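# Seat both lidded cups upright in carrier inside bag

## Task

Inside the paper bag, two lidded paper cups are not both properly seated in the cup carrier. Get both cups standing upright in the carrier, with the carrier lying flat on the bottom of the bag. The bag must end up standing on the table, open, not crumpled, at its full height, with its rim pulled inward no more than slightly compared with the start. Gripping a cup hard on its paper side (not the lid) fails the job immediately.

## Robot and tools

Robot: two arms, left_arm and right_arm, each with six joints and a parallel gripper. Joint order for every row and every per-joint list is always waist, shoulder, elbow, wrist pitch, wrist yaw, wrist roll. Stated ranges (rad): waist -2.618 to 3.054, shoulder 0.000 to 3.142, elbow 0.000 to 3.142, wrist pitch -1.571 to 1.571, wrist yaw -1.571 to 1.571, wrist roll -2.094 to 2.094; the true ends may differ by up to 0.059.

Frame: scene frame, origin at table-top height midway between the nominal arm bases; +z up, +x out over the table, left_arm on the +y side (not tied to image left/right). end_effector_position is in metres, at the point between the finger pads about 1 cm behind the tips; the fingers point along the gripper's +z and open along its y. Reported hand poses may be a few centimetres off, more at long reach.

Row format (shared by execute_actions and move): one flat list of 14 numbers covering both arms, each in [-1, 1]: left_arm's six joint numbers then its opening, then right_arm's six then its opening. Joint numbers are offsets, not poses: they count from the Joint targets at the start of the action (or of the move), not from the previous row, so sending the same offset again moves further. Scale: 1.0 equals 2.224 rad for waist, shoulder, elbow and 8.485 rad for the three wrist joints. Opening is absolute: +1 fully open, -1 closed; in between, the fingers go to where grip_measured reads that value. To keep an arm or gripper unchanged, send 0 for its joints and repeat its current opening (0 for opening is a real command).

execute_actions: actions is a list of actions; each action is a list of up to 15 rows, one row per 1/30 s step; a short action repeats its final row to fill 15 steps. An action asking any joint to go more than 0.059 rad beyond its range is refused for both arms; a malformed action, or a first action failing that check, rejects the whole call. An empty list just returns state and images. cameras chooses images: omitted/null/["all"] gives all, [] none; names are cam_high, cam_left_wrist, cam_right_wrist (each 896x504).

move: target is one 14-number row or a list of up to 15 rows; every row's offsets count from the same starting Joint targets. All joints travel together along paths, so grippers follow curves, with no obstacle avoidance. speed (rad/s, 0.01 to 12.57, default 0.5) caps the joint with farthest to travel; one value or one per target. blend (rad) rounds corners between listed targets. opening_speed (0.2 or more, scale units per second) ramps the fingers; use a value near its minimum when closing on anything fragile. Paths under 0.5 s are stretched; over 10 s they stop short. blocking=false returns after about 0.5 s while the move continues. The result adds a move: line such as done, off_target (resting more than 0.035 rad from target), moving, held or fault, plus limits=held if steps were withheld. done does not mean no contact.

wait: seconds 0 to 10; arms hold their last command, a running move continues. stop: brakes a running move (needs some room). zoom_image: camera plus region [x0, y0, x1, y1] in pixels, top-left origin, at most 504 by 504, on that camera's latest image. finished_scene: scene (1 or 2) ends the current scene irreversibly; the goal must hold without the robot.

Result lines: Joint positions and Joint velocities per arm (rad, rad/s), the last number being finger-pad gap (m; 0.094 fully open); "within noise" means the arm is still. Joint targets are what the next offsets count from. grip_measured is the finger opening on the command scale; empty it can read up to about 2.7 mm wide, and it keeps following your command even after contact, so it shows no touch. About 0.05 below the touch reading the gripper squeezes at full force (roughly 50 to 64 N per pad). To release, command an opening well above grip_measured. "joint sent to its limit" means a joint was clipped at its end; "joint command not followed" means the clearance check changed targets. Joint torques include arm weight, have per-unit offsets, and joints 1 to 3 wrap at ±28 N m. Tool commands shows current gripper commands.

Motion limits: each target stays within 0.339 rad (big joints) or 2.2 rad (wrist joints) of the measured angle per step, and targets putting the gripper over 200 mm from where it is get scaled back, so large moves take several actions. After pushing into something, command targets back past the Joint positions to release the push.

Heat: holding loads, long reach or pushing unreachably warms motors; MOTOR HOT at 75 °C, fault fold at 90 °C (arm idles for the rest of the scene), collapse at 100 °C.

Cameras: cam_high is fixed; wrist cameras ride on their arms and may lag during motion. Calibration (K, distortion, T_world_to_cam) is given per camera and may be slightly off.

Avoid: squeezing a cup's paper body firmly (grip by the lid or close very slowly and lightly); crushing, tipping or lowering the bag; knocking anything off the table; fast impacts or hard presses; arms touching or one gripper closing on the other's fingers. Loose objects may occasionally be nudged by an outside push.

Each tool is called as name([rows], argument=value, ...), one row to a line, values as JSON.

## Session

execute_actions(actions=[])

Scene clock: 0.00 s.
left_arm: end_effector_position=(+0.4098, +0.2802, +0.1191) grip_measured=+1.000 end_effector_quat_wxyz=(+0.596, +0.029, +0.803, -0.016) | right_arm: end_effector_position=(+0.3597, -0.4018, +0.1236) grip_measured=+1.000 end_effector_quat_wxyz=(+0.579, +0.126, +0.803, -0.061)
Joint positions: left_arm=[-0.03 1.591 0.324 0.973 0.018 0.014 0.094] | right_arm=[-0.015 1.536 0.358 0.843 0.206 0.12 0.094]
Joint velocities: within noise
Joint torques (N m): no reading
Heat: left arm: 37 °C; right arm: 36 °C.
Joint targets: left_arm=[-0.030 1.583 0.332 0.980 0.018 0.014] | right_arm=[-0.015 1.531 0.365 0.843 0.206 0.121]
Tool commands: left_gripper/opening=+1.0 right_gripper/opening=+1.0

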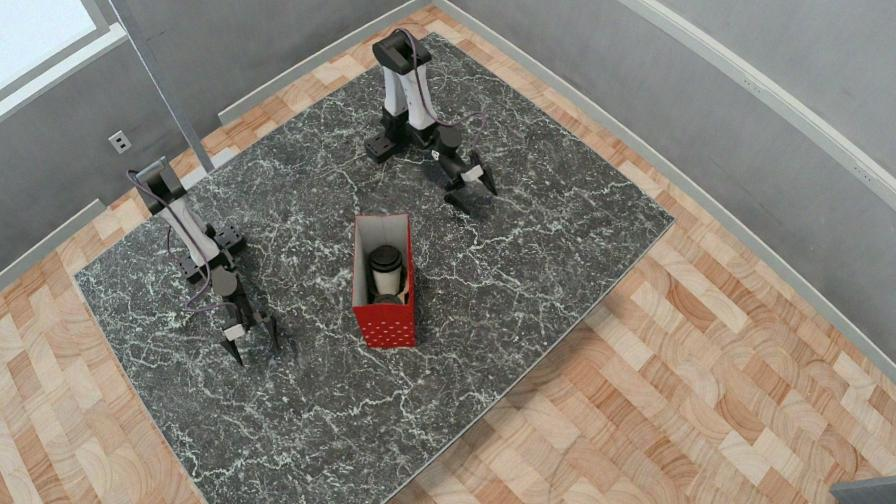

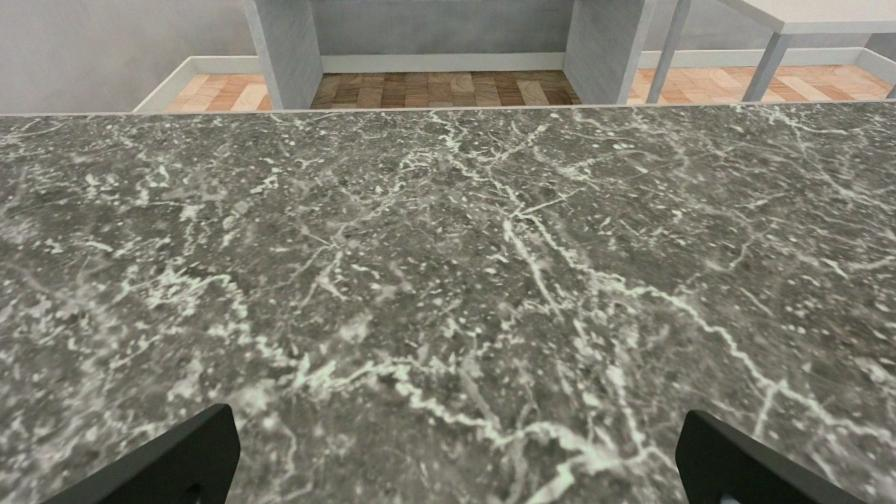

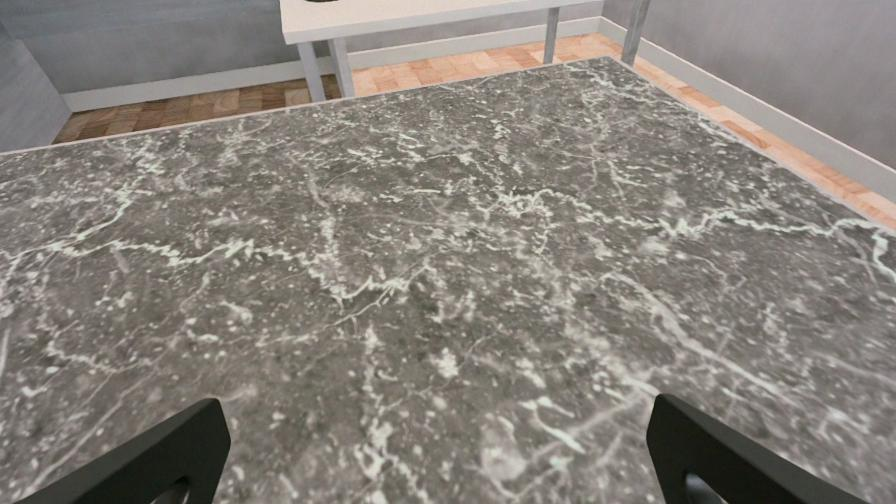

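zoom_image(camera="cam_high", region=[320, 190, 460, 370])

Scaled by 2.800 from the camera's 896x504 image, which has a finer 1280x720 frame.

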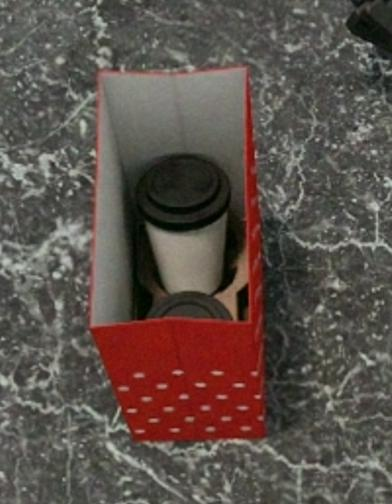

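move(target=[0, 0, 0.35971, 0, 0, 0, 1, 0, 0, 0.35971, 0, 0, 0, 1], speed=0.8, cameras=[])

move(target=[0, 0, 0, -0.07071, 0, 0, 1, 0, 0, 0, -0.07071, 0, 0, 1], speed=0.8, cameras=[])

move(target=[0, 0.1349, 0, 0, 0, 0, 1, 0, 0.1349, 0, 0, 0, 0, 1], speed=0.8, cameras=[])

Scene clock: 130.17 s.
left_arm: end_effector_position=(+0.5051, +0.2760, +0.4634) grip_measured=+1.000 end_effector_quat_wxyz=(+0.859, +0.023, +0.511, -0.017) | right_arm: end_effector_position=(+0.4489, -0.4057, +0.4733) grip_measured=+1.000 end_effector_quat_wxyz=(+0.844, +0.130, +0.520, -0.022)
Joint positions: left_arm=[-0.03 1.591 1.111 0.977 0.018 0.014 0.094] | right_arm=[-0.015 1.536 1.142 0.845 0.206 0.12 0.094]
Joint velocities: within noise
Joint torques (N m): left_arm=[0.36 -7.76 8.55 1.78 -0.06 0.06] | right_arm=[0.12 -8.27 9.69 1.82 -0.01 -0.03]
Heat: left arm: 40 °C; right arm: 42 °C.
Joint targets: left_arm=[-0.030 1.583 1.132 0.980 0.018 0.014] | right_arm=[-0.015 1.531 1.165 0.844 0.206 0.121]
move: done
No camera images: "cameras" was empty.

Scene clock: 131.77 s.
left_arm: end_effector_position=(+0.5337, +0.2747, +0.3234) grip_measured=+1.000 end_effector_quat_wxyz=(+0.673, +0.028, +0.739, -0.017) | right_arm: end_effector_position=(+0.4710, -0.4067, +0.3359) grip_measured=+1.000 end_effector_quat_wxyz=(+0.658, +0.129, +0.740, -0.052)
Joint positions: left_arm=[-0.03 1.591 1.111 0.387 0.018 0.014 0.094] | right_arm=[-0.015 1.536 1.142 0.262 0.206 0.12 0.094]
Joint velocities: within noise
Joint torques (N m): left_arm=[0.38 -8.17 8.91 2.09 -0.06 0.06] | right_arm=[0.14 -8.7 10.18 2.02 0.09 -0.02]
Heat: left arm: 40 °C; right arm: 42 °C.
Joint targets: left_arm=[-0.030 1.583 1.132 0.380 0.018 0.014] | right_arm=[-0.015 1.531 1.165 0.244 0.206 0.121]
move: done
No camera images: "cameras" was empty.

Scene clock: 132.70 s.
left_arm: end_effector_position=(+0.5643, +0.2734, +0.1716) grip_measured=+1.000 end_effector_quat_wxyz=(+0.553, +0.029, +0.832, -0.016) | right_arm: end_effector_position=(+0.5051, -0.4081, +0.1837) grip_measured=+1.000 end_effector_quat_wxyz=(+0.533, +0.123, +0.835, -0.067)
Joint positions: left_arm=[-0.03 1.883 1.117 0.368 0.018 0.014 0.094] | right_arm=[-0.015 1.834 1.146 0.24 0.206 0.12 0.094]
Joint velocities: within noise
Joint torques (N m): left_arm=[0.36 -9.43 7.83 2.28 -0.05 0.06] | right_arm=[0.12 -10.89 9.1 2.2 0.14 -0.01]
Heat: left arm: 40 °C; right arm: 42 °C.
Joint targets: left_arm=[-0.030 1.883 1.133 0.380 0.018 0.014] | right_arm=[-0.015 1.831 1.165 0.244 0.206 0.121]
move: done
No camera images: "cameras" was empty.

move([
  [0, 0.0282, 0.5101, -0.1652, 0, 0, 1, 0, -0.2837, 0.5103, -0.1584, -0.0243, -0.01426, 1],
  [-0.3026, 0.0282, 0.5101, -0.1652, 0, 0, 1, 0, -0.2837, 0.5103, -0.1584, -0.0243, -0.01426, 1],
], speed=1.0, cameras=["cam_high", "cam_left_wrist"])

Scene clock: 225.93 s.
left_arm: end_effector_position=(+0.4049, -0.0426, +0.3618) grip_measured=+1.000 end_effector_quat_wxyz=(+0.391, +0.330, +0.846, -0.152) | right_arm: end_effector_position=(+0.1982, -0.3627, +0.6404) grip_measured=+1.000 end_effector_quat_wxyz=(+0.715, +0.026, +0.698, -0.017)
Joint positions: left_arm=[-0.707 1.934 2.244 -1.014 0.017 0.014 0.094] | right_arm=[-0.015 1.199 2.307 -1.084 0.018 0.012 0.094]
Joint velocities: within noise
Joint torques (N m): left_arm=[0.76 -8.58 8.14 1.8 -0.04 0.06] | right_arm=[0.14 0.61 1.88 2.03 -0.15 -0.12]
Heat: left arm: 49 °C; right arm: 50 °C.
Joint targets: left_arm=[-0.703 1.946 2.267 -1.022 0.018 0.014] | right_arm=[-0.015 1.200 2.300 -1.100 0.000 0.000]
move: done
camera_calibration:
cam_left_wrist: T_world_to_cam=[[-0.671315, -0.74115, -0.00565082, 0.243394], [-0.672414, 0.612228, -0.415977, 0.490852], [0.311761, -0.275452, -0.909358, 0.275236], [0, 0, 0, 1]] pos_world=[0.407642, -0.0443077, 0.455847]
Images, in order (width x height): cam_high 896x504, cam_left_wrist 896x504.

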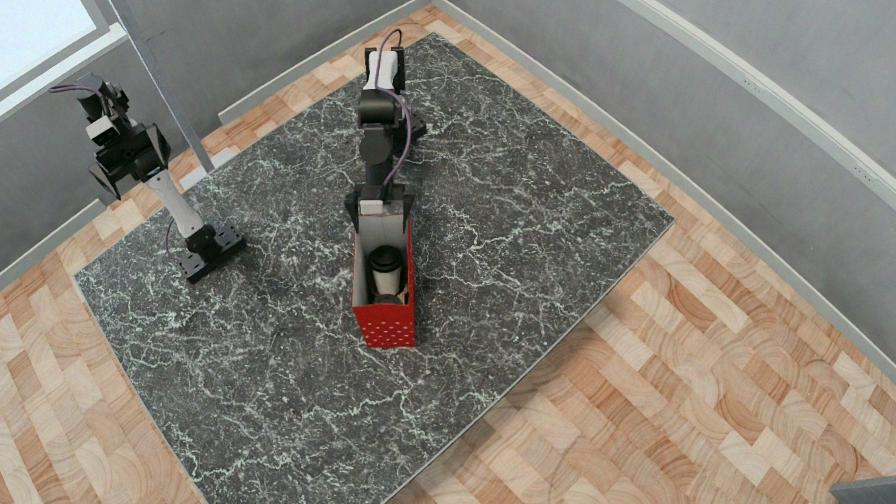

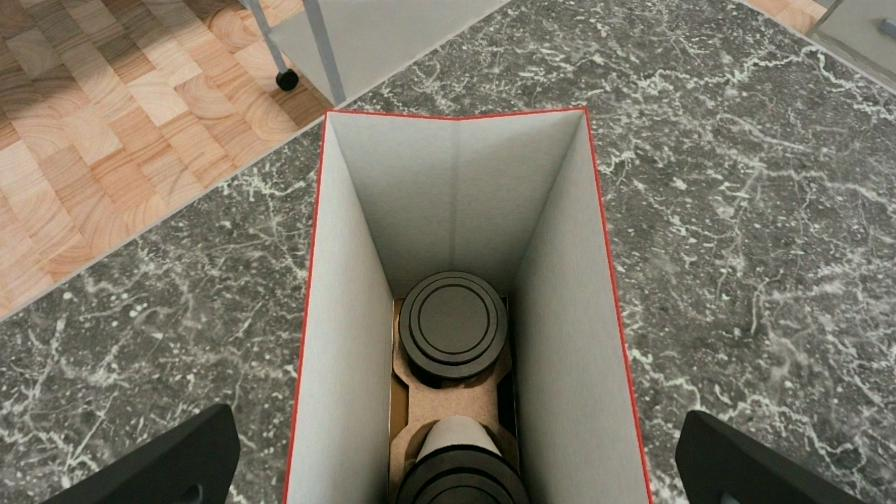

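zoom_image(camera="cam_left_wrist", region=[330, 240, 600, 504])

zoom_image(camera="cam_high", region=[345, 205, 425, 355])

Scaled by 1.867 from the camera's 896x504 image, which has a finer 1280x720 frame.

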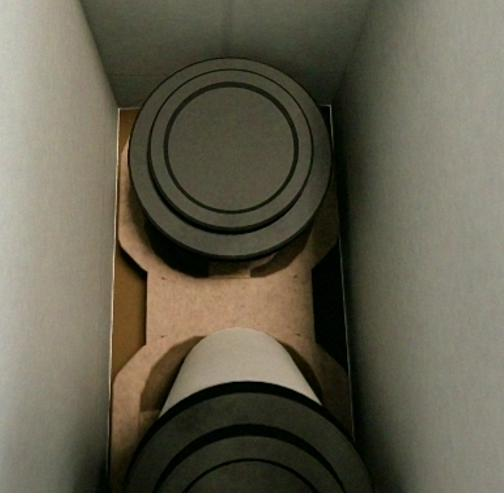

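Scaled by 3.360 from the camera's 896x504 image, which has a finer 1280x720 frame.

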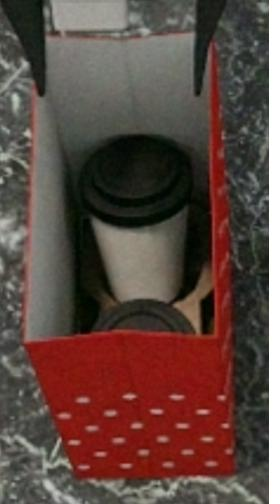

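zoom_image(camera="cam_high", region=[330, 60, 430, 240])

zoom_image(camera="cam_high", region=[70, 60, 190, 240])

Scaled by 2.800 from the camera's 896x504 image, which has a finer 1280x720 frame.

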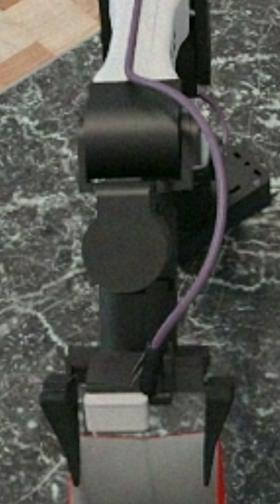

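Scaled by 2.800 from the camera's 896x504 image, which has a finer 1280x720 frame.

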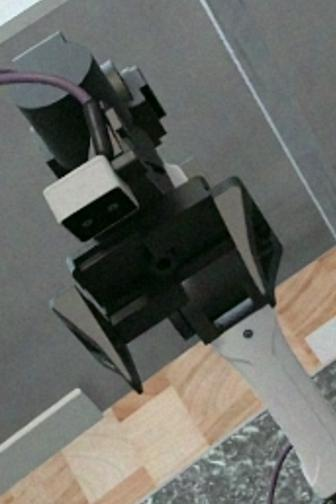

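move([
  [0.3161, 0, 0, 0, 0, 0, 1, 0, 0, 0, 0, 0, 0, 1],
  [0.3161, -0.15, 0, 0, 0, 0, 1, 0.3085, 0.2835, -0.0196, -0.01486, 0, 0, 1],
], speed=1.0, cameras=["cam_high", "cam_right_wrist"])

Scene clock: 482.33 s.
left_arm: end_effector_position=(+0.4407, +0.2930, +0.5072) grip_measured=+1.000 end_effector_quat_wxyz=(+0.558, +0.015, +0.829, -0.006) | right_arm: end_effector_position=(+0.3424, -0.0716, +0.3764) grip_measured=+1.000 end_effector_quat_wxyz=(+0.360, -0.288, +0.879, +0.119)
Joint positions: left_arm=[0.004 1.618 2.254 -1.022 0.018 0.014 0.094] | right_arm=[0.676 1.841 2.26 -1.211 0.008 0.011 0.094]
Joint velocities: within noise
Joint torques (N m): left_arm=[0.02 -6.09 6.3 2.15 -0.06 0.06] | right_arm=[-0.35 -10.56 5.7 1.69 -0.02 -0.12]
Heat: left arm: 49 °C; right arm: 44 °C.
Joint targets: left_arm=[0.000 1.612 2.267 -1.022 0.018 0.014] | right_arm=[0.671 1.830 2.257 -1.226 0.000 0.000]
move: done
camera_calibration:
cam_right_wrist: T_world_to_cam=[[0.576571, -0.816937, 0.0133861, -0.263844], [-0.765192, -0.545649, -0.341685, 0.392125], [0.28644, 0.186763, -0.939719, 0.355659], [0, 0, 0, 1]] pos_world=[0.3503, -0.0680054, 0.471734]
Images, in order (width x height): cam_high 896x504, cam_right_wrist 896x504.

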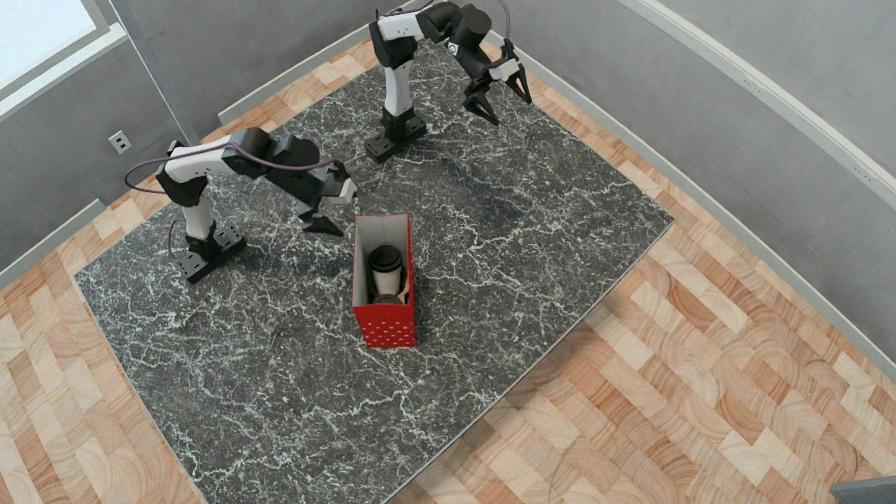

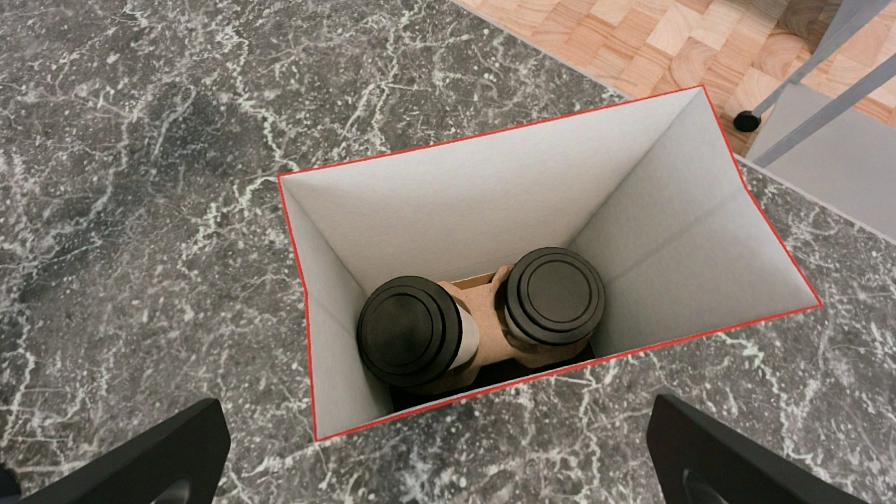

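zoom_image(camera="cam_right_wrist", region=[330, 230, 640, 430])

Scaled by 1.626 from the camera's 896x504 image, which has a finer 1280x720 frame.

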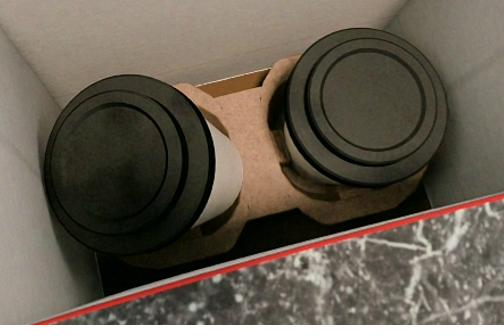

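zoom_image(camera="cam_high", region=[420, 0, 560, 140])

zoom_image(camera="cam_high", region=[240, 120, 380, 250])

Scaled by 3.600 from the camera's 896x504 image, which has a finer 1280x720 frame.

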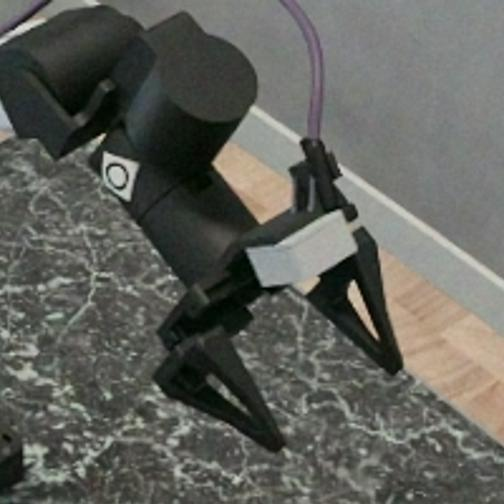

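Scaled by 3.600 from the camera's 896x504 image, which has a finer 1280x720 frame.

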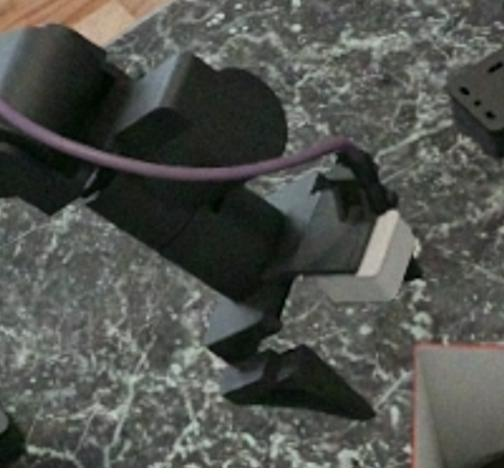

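move([
  [0.2248, -0.1799, 0, 0, 0, 0, 1, -0.2849, -0.1933, 0, 0, 0, 0, -0.95],
  [0.2248, -0.1799, 0, 0, 0, 0, 1, -0.2849, 0.2927, -0.1784, 0.1472, -0.0967, 0.1203, -0.95],
], speed=0.9, cameras=["cam_high"])

Scene clock: 1140.70 s.
left_arm: end_effector_position=(+0.2334, +0.4087, +0.6400) grip_measured=+1.000 end_effector_quat_wxyz=(+0.698, -0.154, +0.678, +0.170) | right_arm: end_effector_position=(+0.5916, -0.2174, +0.0957) grip_measured=-0.949 end_effector_quat_wxyz=(+0.198, +0.233, +0.805, +0.509)
Joint positions: left_arm=[0.494 1.208 2.265 -1.025 0.017 0.014 0.094] | right_arm=[0.042 2.488 1.863 0.004 -0.802 1.006 0.002]
Joint velocities: within noise
Joint torques (N m): left_arm=[0.95 0.81 3.21 2.18 -0.06 0.06] | right_arm=[-0.36 -16.69 6.89 2.09 -0.45 0.05]
Heat: left arm: 45 °C; right arm: 55 °C.
Joint targets: left_arm=[0.500 1.212 2.267 -1.022 0.018 0.014] | right_arm=[0.037 2.481 1.860 0.022 -0.821 1.020]
move: done
Images, in order (width x height): cam_high 896x504.

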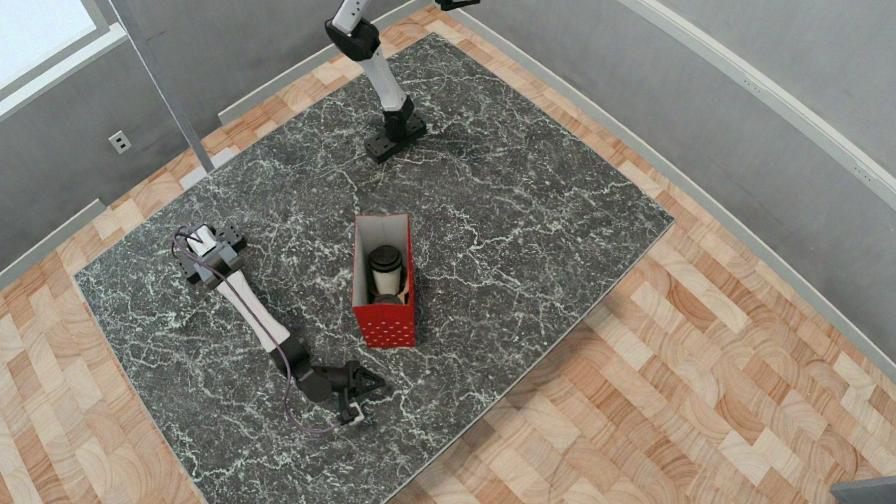

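zoom_image(camera="cam_high", region=[280, 320, 420, 440])

Scaled by 3.600 from the camera's 896x504 image, which has a finer 1280x720 frame.

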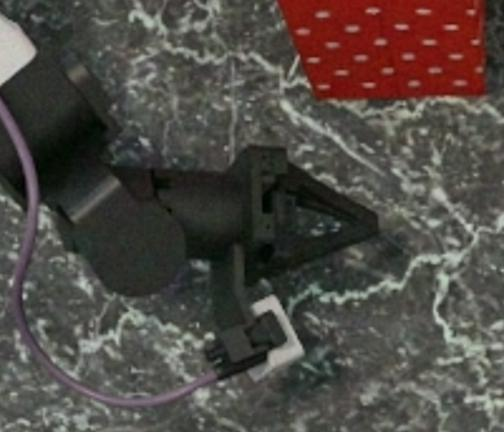

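move(target=[0, 0, 0, 0, 0, 0, 1, 0.0313, 0.0562, 0.0280, -0.00645, -0.01148, -0.00867, -0.95], speed=0.3, cameras=["cam_high"])

zoom_image(camera="cam_high", region=[300, 200, 440, 420])

Scene clock: 1266.80 s.
left_arm: end_effector_position=(+0.2334, +0.4087, +0.6400) grip_measured=+1.000 end_effector_quat_wxyz=(+0.698, -0.154, +0.678, +0.170) | right_arm: end_effector_position=(+0.5653, -0.1644, +0.0455) grip_measured=-0.949 end_effector_quat_wxyz=(+0.121, +0.187, +0.820, +0.528)
Joint positions: left_arm=[0.494 1.208 2.265 -1.025 0.017 0.014 0.094] | right_arm=[0.113 2.598 1.891 -0.021 -0.899 0.959 0.002]
Joint velocities: within noise
Joint torques (N m): left_arm=[0.96 0.83 3.21 2.17 -0.06 0.06] | right_arm=[-0.46 -15.49 9.91 1.61 -0.52 -0.19]
Heat: left arm: 42 °C; right arm: 87 °C. Fold the right arm in close to its base, or ease its load, before you think long.
Joint targets: left_arm=[0.500 1.212 2.267 -1.022 0.018 0.014] | right_arm=[0.107 2.607 1.922 -0.032 -0.918 0.947]
MOTOR HOT: the shoulder of the right arm reports 87 °C; the controller's stop level is 90 °C. To cool a motor, set the load down, stop pushing, or move to a pose that needs little force.
move: done
Images, in order (width x height): cam_high 896x504.

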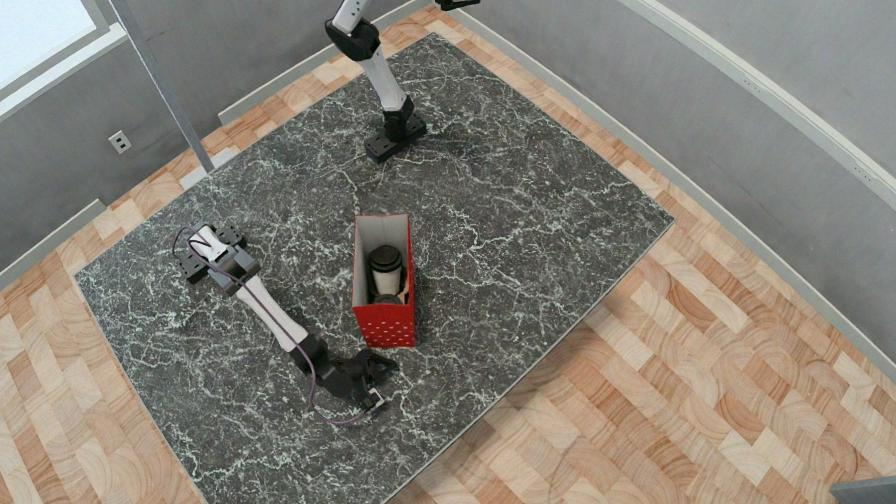

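Scaled by 2.291 from the camera's 896x504 image, which has a finer 1280x720 frame.

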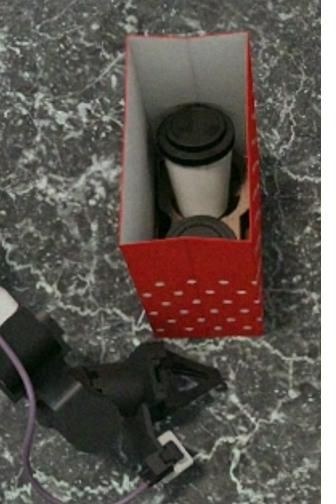

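move(target=[0, 0, 0, 0, 0, 0, 1, 0, -0.6326, 0, 0, 0, 0, -0.95], speed=1.0, cameras=[])

Scene clock: 1281.60 s.
left_arm: end_effector_position=(+0.2334, +0.4087, +0.6400) grip_measured=+1.000 end_effector_quat_wxyz=(+0.698, -0.154, +0.678, +0.170) | right_arm: end_effector_position=(+0.1653, -0.1977, +0.7134) grip_measured=-0.949 end_effector_quat_wxyz=(+0.617, -0.201, +0.509, +0.565)
Joint positions: left_arm=[0.494 1.208 2.265 -1.025 0.017 0.014 0.094] | right_arm=[0.113 1.202 1.929 -0.022 -0.906 0.957 0.002]
Joint velocities: within noise
Joint torques (N m): left_arm=[0.96 0.81 3.22 2.18 -0.06 0.06] | right_arm=[-0.46 -1.13 3.26 1.19 0.27 -0.13]
Heat: left arm: 42 °C; right arm: 84 °C. Fold the right arm in close to its base, or ease its load, before you think long.
Joint targets: left_arm=[0.500 1.212 2.267 -1.022 0.018 0.014] | right_arm=[0.107 1.199 1.922 -0.032 -0.918 0.947]
MOTOR HOT: still on. The shoulder of the right arm reports 84 °C.
move: done
No camera images: "cameras" was empty.

wait(seconds=10, cameras=[])

Scene clock: 1365.97 s.
left_arm: end_effector_position=(+0.2334, +0.4087, +0.6400) grip_measured=+1.000 end_effector_quat_wxyz=(+0.698, -0.154, +0.678, +0.170) | right_arm: end_effector_position=(+0.1653, -0.1977, +0.7134) grip_measured=-0.949 end_effector_quat_wxyz=(+0.617, -0.201, +0.509, +0.565)
Joint positions: left_arm=[0.494 1.208 2.265 -1.025 0.017 0.014 0.094] | right_arm=[0.113 1.202 1.929 -0.022 -0.906 0.957 0.002]
Joint velocities: within noise
Joint torques (N m): left_arm=[0.94 0.8 3.21 2.17 -0.05 0.06] | right_arm=[-0.44 -1.11 3.25 1.18 0.27 -0.13]
Heat: left arm: 42 °C; right arm: 55 °C.
Joint targets: left_arm=[0.500 1.212 2.267 -1.022 0.018 0.014] | right_arm=[0.107 1.199 1.922 -0.032 -0.918 0.947]
Tool commands: left_gripper/opening=+1.0 right_gripper/opening=-0.95
MOTOR HOT: cleared for the motors of the right arm.
wait: 10.00 s; at rest from the start
No camera images: "cameras" was empty.

move([
  [0,0,0,0,0,0,1, -0.0508,0.6440,0.0290,-0.0237,-0.01107,-0.02028,-0.95],
  [0,0,0,0,0,0,1, -0.0059,0.6440,0.0290,-0.0237,-0.01107,-0.02028,-0.95],
  [0,0,0,0,0,0,1, 0.0371,0.5634,-0.1420,0.01236,-0.00341,-0.0054,-0.95],
  [0,0,0,0,0,0,1, 0.0885,0.5088,-0.2625,0.04104,0.00668,0.00904,-0.95],
  [0,0,0,0,0,0,1, 0.0371,0.5634,-0.1420,0.01236,-0.00341,-0.0054,-0.95],
  [0,0,0,0,0,0,1, 0.0371,0,0,0,0,0,-0.95],
], speed=[1.0, 0.3, 0.25, 0.25, 0.4, 1.0], blend=[0, 0.03, 0.03, 0, 0.03, 0], cameras=["cam_high"])

zoom_image(camera="cam_high", region=[300, 150, 460, 370])

Scene clock: 1382.87 s.
left_arm: end_effector_position=(+0.2334, +0.4087, +0.6400) grip_measured=+1.000 end_effector_quat_wxyz=(+0.698, -0.154, +0.678, +0.170) | right_arm: end_effector_position=(+0.1523, -0.1821, +0.7118) grip_measured=-0.949 end_effector_quat_wxyz=(+0.597, -0.232, +0.500, +0.583)
Joint positions: left_arm=[0.494 1.208 2.265 -1.025 0.017 0.014 0.094] | right_arm=[0.189 1.203 1.929 -0.021 -0.921 0.934 0.002]
Joint velocities: within noise
Joint torques (N m): left_arm=[0.94 0.81 3.22 2.18 -0.05 0.05] | right_arm=[0.16 -1.29 3.32 1.17 0.46 0.1]
Heat: left arm: 42 °C; right arm: 58 °C.
Joint targets: left_arm=[0.500 1.212 2.267 -1.022 0.018 0.014] | right_arm=[0.189 1.199 1.922 -0.032 -0.918 0.947]
move: done
Images, in order (width x height): cam_high 896x504.

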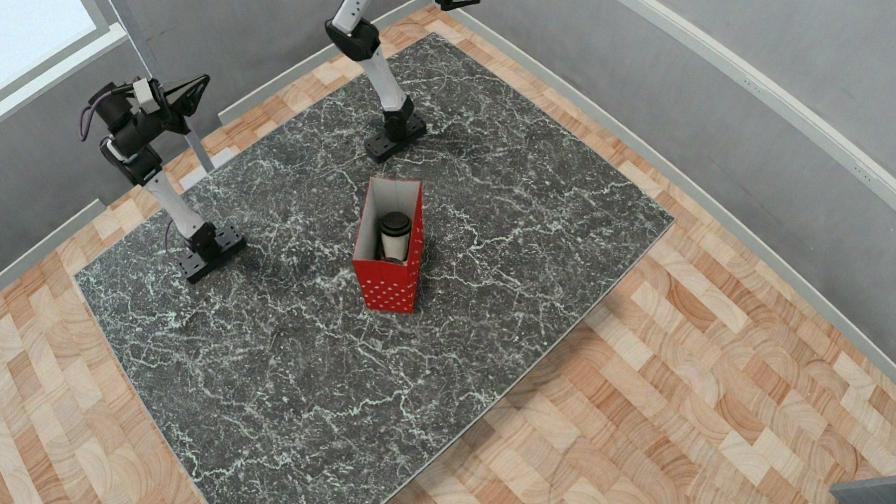

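Scaled by 2.291 from the camera's 896x504 image, which has a finer 1280x720 frame.

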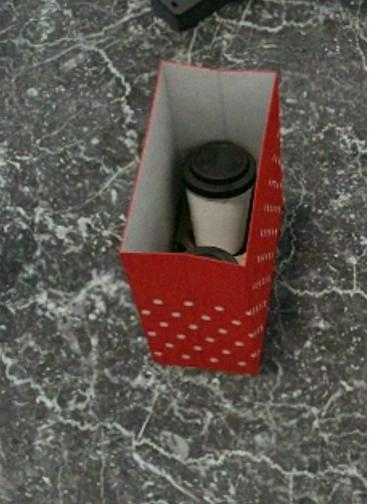

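move([
  [-0.5337, 0, 0, 0, 0, 0, 1, 0, 0, 0, 0, 0, 0, -0.95],
  [-0.5337, 0.3449, 0.0596, -0.04695, 0, 0, 1, 0, 0, 0, 0, 0, 0, -0.95],
], speed=0.9, blend=[0.2, 0], cameras=["cam_high", "cam_left_wrist"])

zoom_image(camera="cam_left_wrist", region=[300, 150, 620, 504])

Scene clock: 1426.43 s.
left_arm: end_effector_position=(+0.3699, +0.0039, +0.3210) grip_measured=+1.000 end_effector_quat_wxyz=(+0.251, +0.337, +0.902, -0.098) | right_arm: end_effector_position=(+0.1523, -0.1821, +0.7118) grip_measured=-0.949 end_effector_quat_wxyz=(+0.597, -0.232, +0.500, +0.583)
Joint positions: left_arm=[-0.681 1.99 2.375 -1.411 0.017 0.014 0.094] | right_arm=[0.189 1.203 1.929 -0.021 -0.921 0.935 0.002]
Joint velocities: within noise
Joint torques (N m): left_arm=[-0.21 -10.26 7.72 1.31 -0.04 0.06] | right_arm=[0.17 -1.31 3.34 1.17 0.45 0.09]
Heat: left arm: 42 °C; right arm: 53 °C.
Joint targets: left_arm=[-0.687 1.979 2.400 -1.421 0.018 0.014] | right_arm=[0.189 1.199 1.922 -0.032 -0.918 0.947]
move: done
camera_calibration:
cam_left_wrist: T_world_to_cam=[[-0.652931, -0.757418, -0.000138447, 0.245603], [-0.753006, 0.649148, -0.10765, 0.352662], [0.0816262, -0.070184, -0.994189, 0.373445], [0, 0, 0, 1]] pos_world=[0.395436, -0.0166953, 0.409273]
Images, in order (width x height): cam_high 896x504, cam_left_wrist 896x504.

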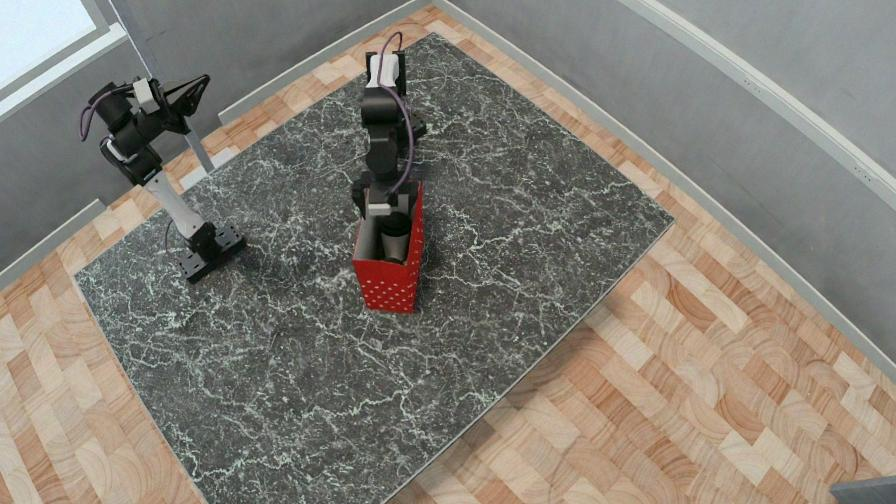

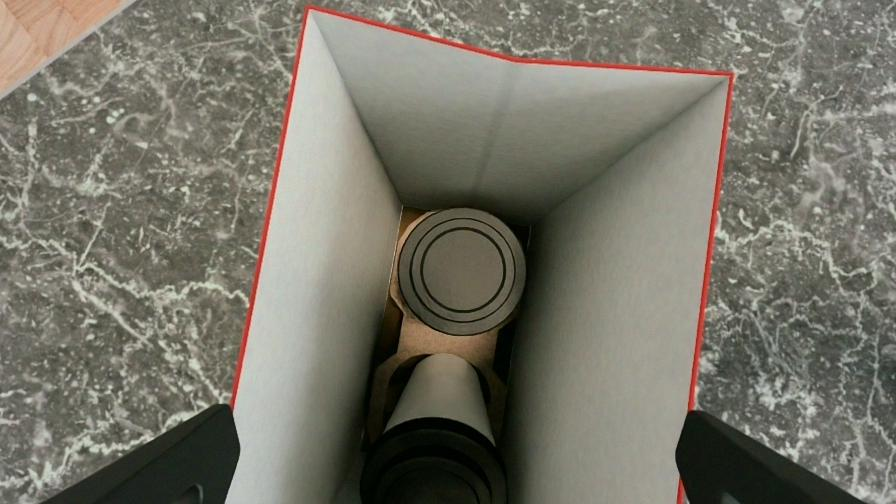

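Scaled by 1.424 from the camera's 896x504 image, which has a finer 1280x720 frame.

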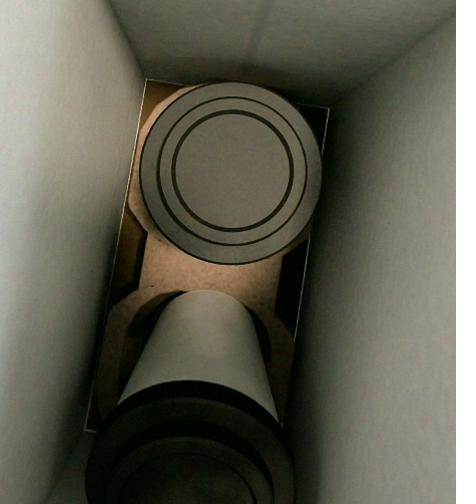

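zoom_image(camera="cam_left_wrist", region=[340, 330, 530, 504])

zoom_image(camera="cam_left_wrist", region=[380, 195, 550, 345])

Scaled by 2.653 from the camera's 896x504 image, which has a finer 1280x720 frame.

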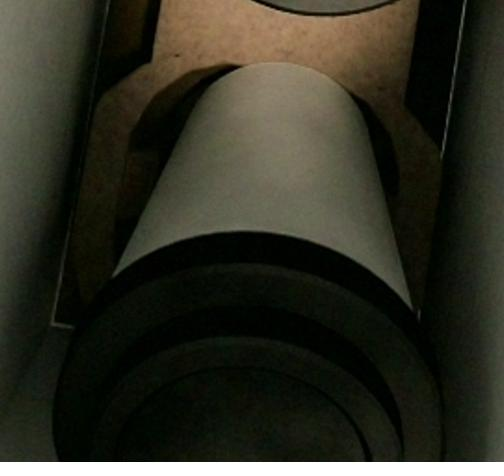

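Scaled by 2.965 from the camera's 896x504 image, which has a finer 1280x720 frame.

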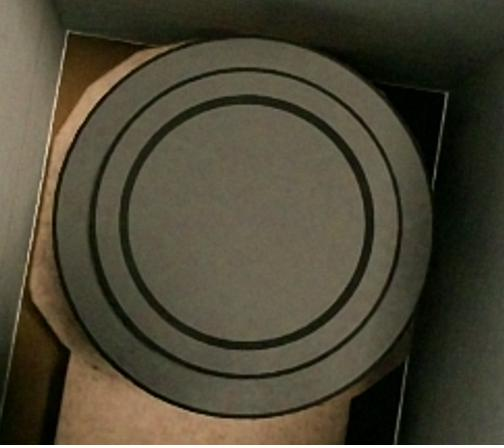

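move([
  [-0.00405, 0.0625, 0.01754, -0.01485, -0.00212, 0.01815, 0.723, 0, 0, 0, 0, 0, 0, -0.95],
  [0.0002, 0.0414, -0.0976, -0.0055, -0.00212, 0.01815, 0.723, 0, 0, 0, 0, 0, 0, -0.95],
], speed=0.4, blend=[0.03, 0], cameras=["cam_high", "cam_left_wrist"])

zoom_image(camera="cam_high", region=[320, 120, 460, 330])

Scene clock: 1626.73 s.
left_arm: end_effector_position=(+0.3498, +0.0172, +0.2068) grip_measured=+0.726 end_effector_quat_wxyz=(+0.079, +0.414, +0.906, -0.031) | right_arm: end_effector_position=(+0.1523, -0.1821, +0.7118) grip_measured=-0.949 end_effector_quat_wxyz=(+0.597, -0.232, +0.500, +0.583)
Joint positions: left_arm=[-0.687 2.106 2.188 -1.483 0.016 0.155 0.081] | right_arm=[0.189 1.203 1.929 -0.021 -0.921 0.935 0.002]
Joint velocities: within noise
Joint torques (N m): left_arm=[0.43 -13.52 5.22 0.96 -0.21 0.21] | right_arm=[0.16 -1.29 3.29 1.16 0.46 0.09]
Heat: left arm: 55 °C; right arm: 46 °C.
Joint targets: left_arm=[-0.687 2.071 2.183 -1.467 0.000 0.169] | right_arm=[0.189 1.199 1.922 -0.032 -0.918 0.947]
move: done
camera_calibration:
cam_left_wrist: T_world_to_cam=[[-0.75443, -0.656103, -0.0190726, 0.280257], [-0.636618, 0.72433, 0.264696, 0.197522], [-0.159853, 0.211837, -0.964143, 0.33587], [0, 0, 0, 1]] pos_world=[0.390871, -0.0303431, 0.276888]
Images, in order (width x height): cam_high 896x504, cam_left_wrist 896x504.

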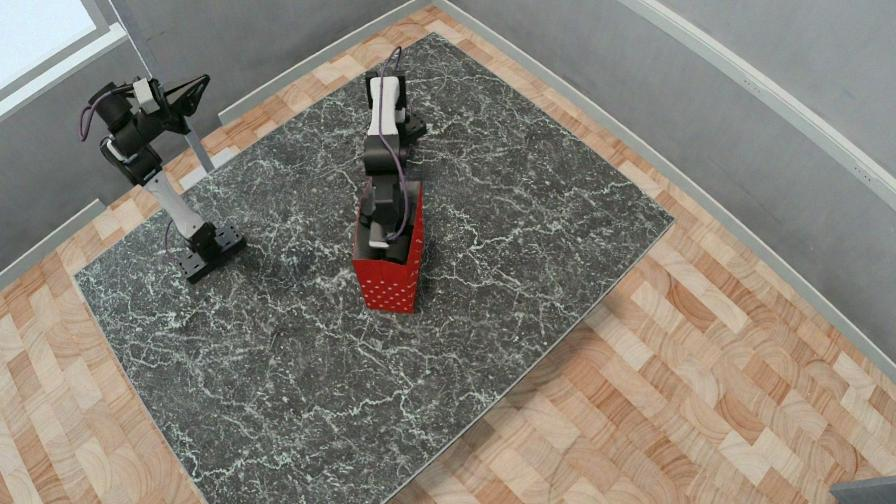

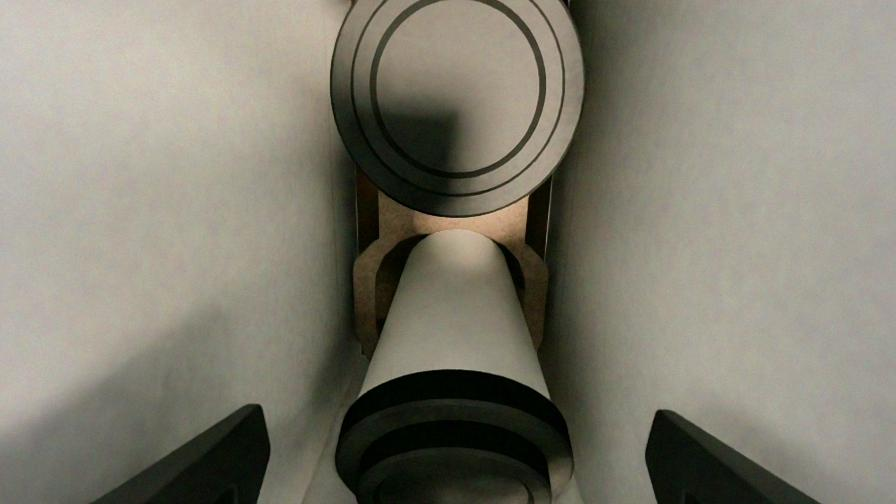

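Scaled by 2.400 from the camera's 896x504 image, which has a finer 1280x720 frame.

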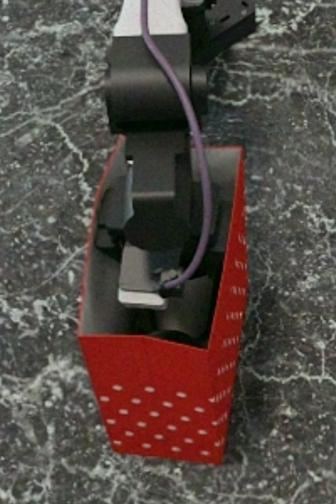

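zoom_image(camera="cam_left_wrist", region=[310, 340, 600, 504])

Scaled by 1.738 from the camera's 896x504 image, which has a finer 1280x720 frame.

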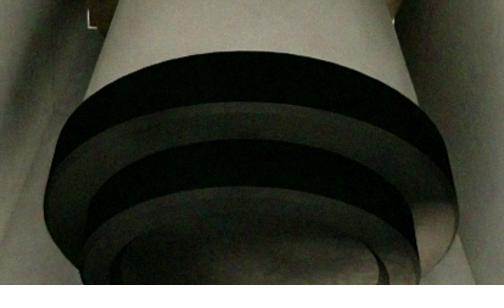

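move([
  [0.0046, -0.0301, -0.0652, -0.0035, 0, 0, 0.723, 0, 0, 0, 0, 0, 0, -0.95],
  [0.0058, -0.0319, -0.0850, -0.0053, 0, 0, 0.723, 0, 0, 0, 0, 0, 0, -0.95],
], speed=0.3, cameras=["cam_high", "cam_left_wrist"])

zoom_image(camera="cam_high", region=[320, 120, 460, 330])

Scene clock: 1699.83 s.
left_arm: end_effector_position=(+0.3218, +0.0463, +0.1795) grip_measured=+0.726 end_effector_quat_wxyz=(+0.011, +0.411, +0.911, -0.011) | right_arm: end_effector_position=(+0.1523, -0.1821, +0.7118) grip_measured=-0.949 end_effector_quat_wxyz=(+0.597, -0.232, +0.500, +0.583)
Joint positions: left_arm=[-0.678 2.047 2 -1.496 0.015 0.155 0.081] | right_arm=[0.189 1.203 1.929 -0.021 -0.921 0.935 0.002]
Joint velocities: within noise
Joint torques (N m): left_arm=[0.77 -14 5.11 0.32 -0.2 0.2] | right_arm=[0.2 -1.28 3.32 1.16 0.46 0.09]
Heat: left arm: 71 °C; right arm: 45 °C.
Joint targets: left_arm=[-0.673 2.001 1.994 -1.512 0.000 0.169] | right_arm=[0.189 1.199 1.922 -0.032 -0.918 0.947]
move: off_target (left_arm); left_arm: the shoulder is farthest, 0.047 rad from its target
camera_calibration:
cam_left_wrist: T_world_to_cam=[[-0.749281, -0.662251, 0.00119928, 0.272526], [-0.607309, 0.687838, 0.39756, 0.134317], [-0.264109, 0.297156, -0.917575, 0.32014], [0, 0, 0, 1]] pos_world=[0.370322, -0.00703949, 0.240026]
Images, in order (width x height): cam_high 896x504, cam_left_wrist 896x504.

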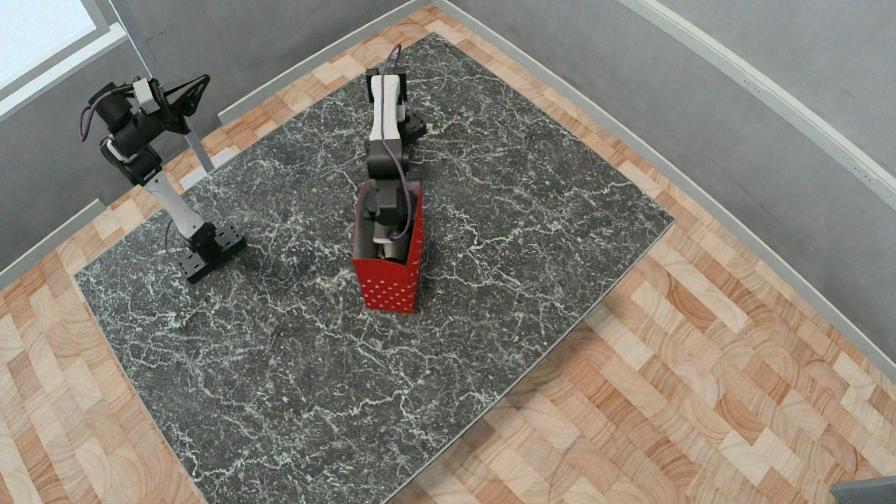

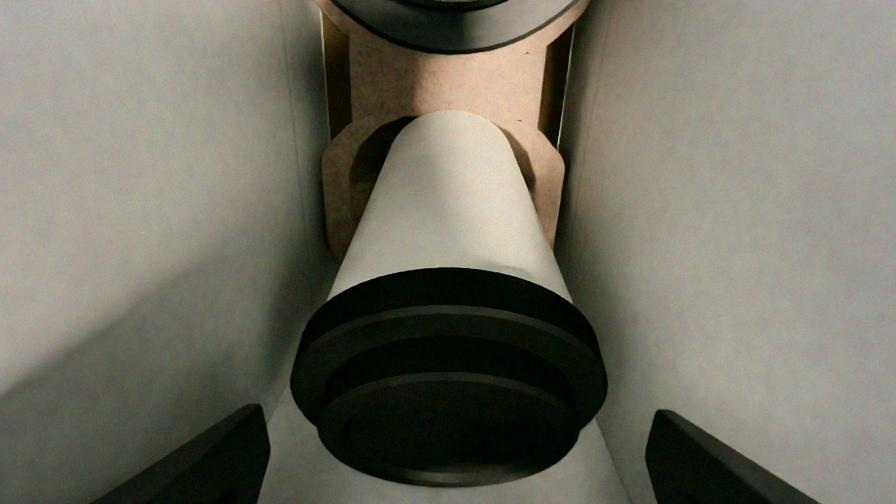

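Scaled by 2.400 from the camera's 896x504 image, which has a finer 1280x720 frame.

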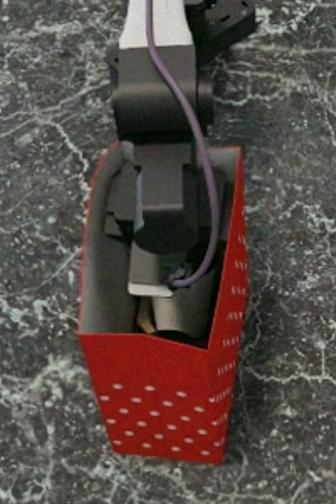

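move([
  [0.0, 0.0, 0.02, 0.0, 0, 0, 0.723, 0, 0, 0, 0, 0, 0, -0.95],
  [-0.0063, 0.0315, 0.0850, 0.0053, 0, 0, 0.723, 0, 0, 0, 0, 0, 0, -0.95],
  [-0.0103, 0.0526, 0.2001, -0.0041, 0, 0, 0.723, 0, 0, 0, 0, 0, 0, -0.95],
  [-0.0103, -0.3548, 0.2001, -0.0041, 0, 0, 0.723, 0, 0, 0, 0, 0, 0, -0.95],
], speed=[0.3, 0.4, 0.5, 0.9], blend=[0.03, 0.03, 0.03, 0], cameras=["cam_high"])

Scene clock: 1719.43 s.
left_arm: end_effector_position=(+0.1568, +0.1800, +0.5679) grip_measured=+0.726 end_effector_quat_wxyz=(+0.570, +0.339, +0.729, -0.167) | right_arm: end_effector_position=(+0.1523, -0.1821, +0.7118) grip_measured=-0.949 end_effector_quat_wxyz=(+0.597, -0.232, +0.500, +0.583)
Joint positions: left_arm=[-0.69 1.205 2.447 -1.54 0.015 0.155 0.081] | right_arm=[0.189 1.203 1.929 -0.021 -0.921 0.935 0.002]
Joint velocities: within noise
Joint torques (N m): left_arm=[-0.23 2.09 1.33 2.08 -0.21 0.19] | right_arm=[0.2 -1.28 3.29 1.17 0.46 0.09]
Heat: left arm: 65 °C; right arm: 44 °C.
Joint targets: left_arm=[-0.697 1.211 2.439 -1.547 0.000 0.169] | right_arm=[0.189 1.199 1.922 -0.032 -0.918 0.947]
move: done; blend cut to 0.0222 rad at target 1
Images, in order (width x height): cam_high 896x504.

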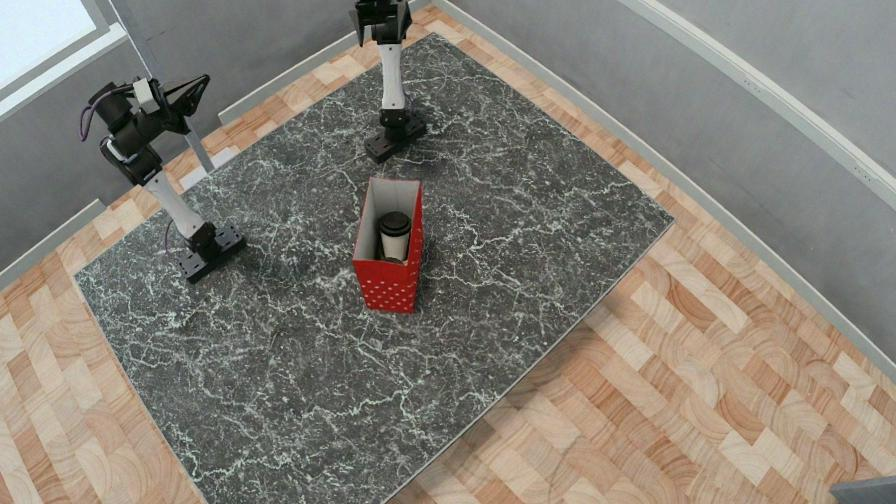

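move([
  [0.0027,0.3997,-0.0040,0.0002,0,0,0.723, 0,0,0,0,0,0,-0.95],
  [0.0076,0.3728,-0.1277,0.0091,0,0,0.723, 0,0,0,0,0,0,-0.95],
  [0.0130,0.3584,-0.1605,-0.0004,0,0,0.723, 0,0,0,0,0,0,-0.95],
  [0.0144,0.3438,-0.2012,0.0019,0,0,0.723, 0,0,0,0,0,0,-0.95],
], speed=[0.9, 0.5, 0.4, 0.3], blend=[0.05, 0.03, 0.03, 0], cameras=["cam_left_wrist"])

zoom_image(camera="cam_left_wrist", region=[250, 50, 650, 504])

Scene clock: 1879.97 s.
left_arm: end_effector_position=(+0.3179, +0.0540, +0.1870) grip_measured=+0.725 end_effector_quat_wxyz=(+0.008, +0.407, +0.913, -0.009) | right_arm: end_effector_position=(+0.1523, -0.1821, +0.7118) grip_measured=-0.949 end_effector_quat_wxyz=(+0.597, -0.232, +0.500, +0.583)
Joint positions: left_arm=[-0.669 2.026 1.999 -1.524 0.014 0.155 0.081] | right_arm=[0.189 1.203 1.929 -0.021 -0.921 0.935 0.002]
Joint velocities: within noise
Joint torques (N m): left_arm=[0.8 -14.02 4.94 0.42 -0.2 0.2] | right_arm=[0.14 -1.33 3.33 1.16 0.47 0.08]
Heat: left arm: 44 °C; right arm: 42 °C.
Joint targets: left_arm=[-0.664 1.976 1.991 -1.531 0.000 0.169] | right_arm=[0.189 1.199 1.922 -0.032 -0.918 0.947]
move: off_target (left_arm); left_arm: the shoulder is farthest, 0.050 rad from its target
camera_calibration:
cam_left_wrist: T_world_to_cam=[[-0.743422, -0.66882, 0.00200481, 0.273157], [-0.611078, 0.680452, 0.404436, 0.123961], [-0.271859, 0.299442, -0.914564, 0.325517], [0, 0, 0, 1]] pos_world=[0.367315, 0.000869866, 0.247024]
Images, in order (width x height): cam_left_wrist 896x504.

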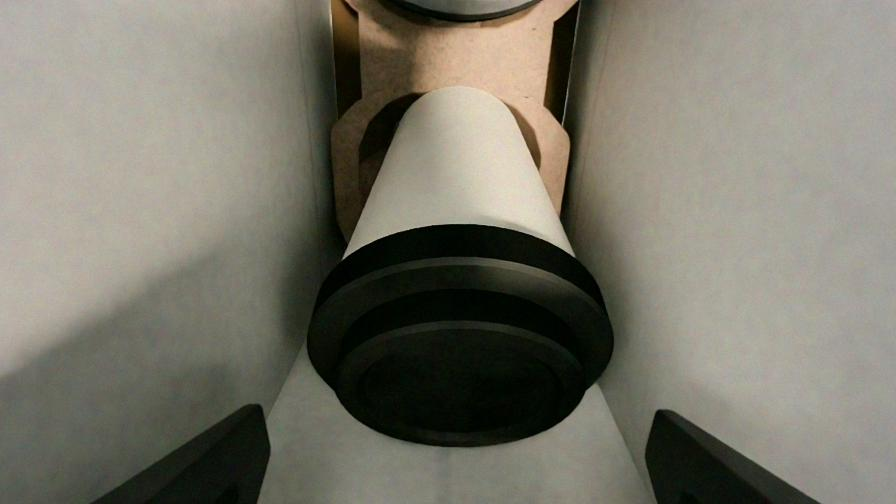

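Scaled by 1.110 from the camera's 896x504 image, which has a finer 1280x720 frame.

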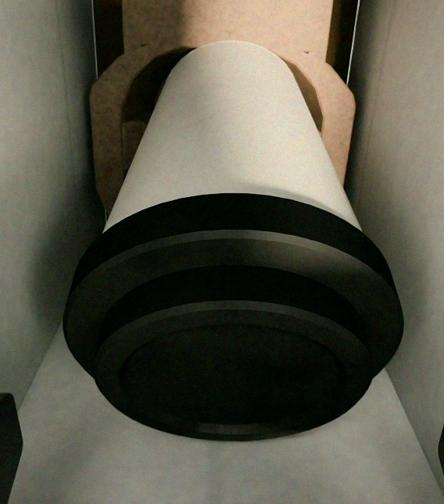

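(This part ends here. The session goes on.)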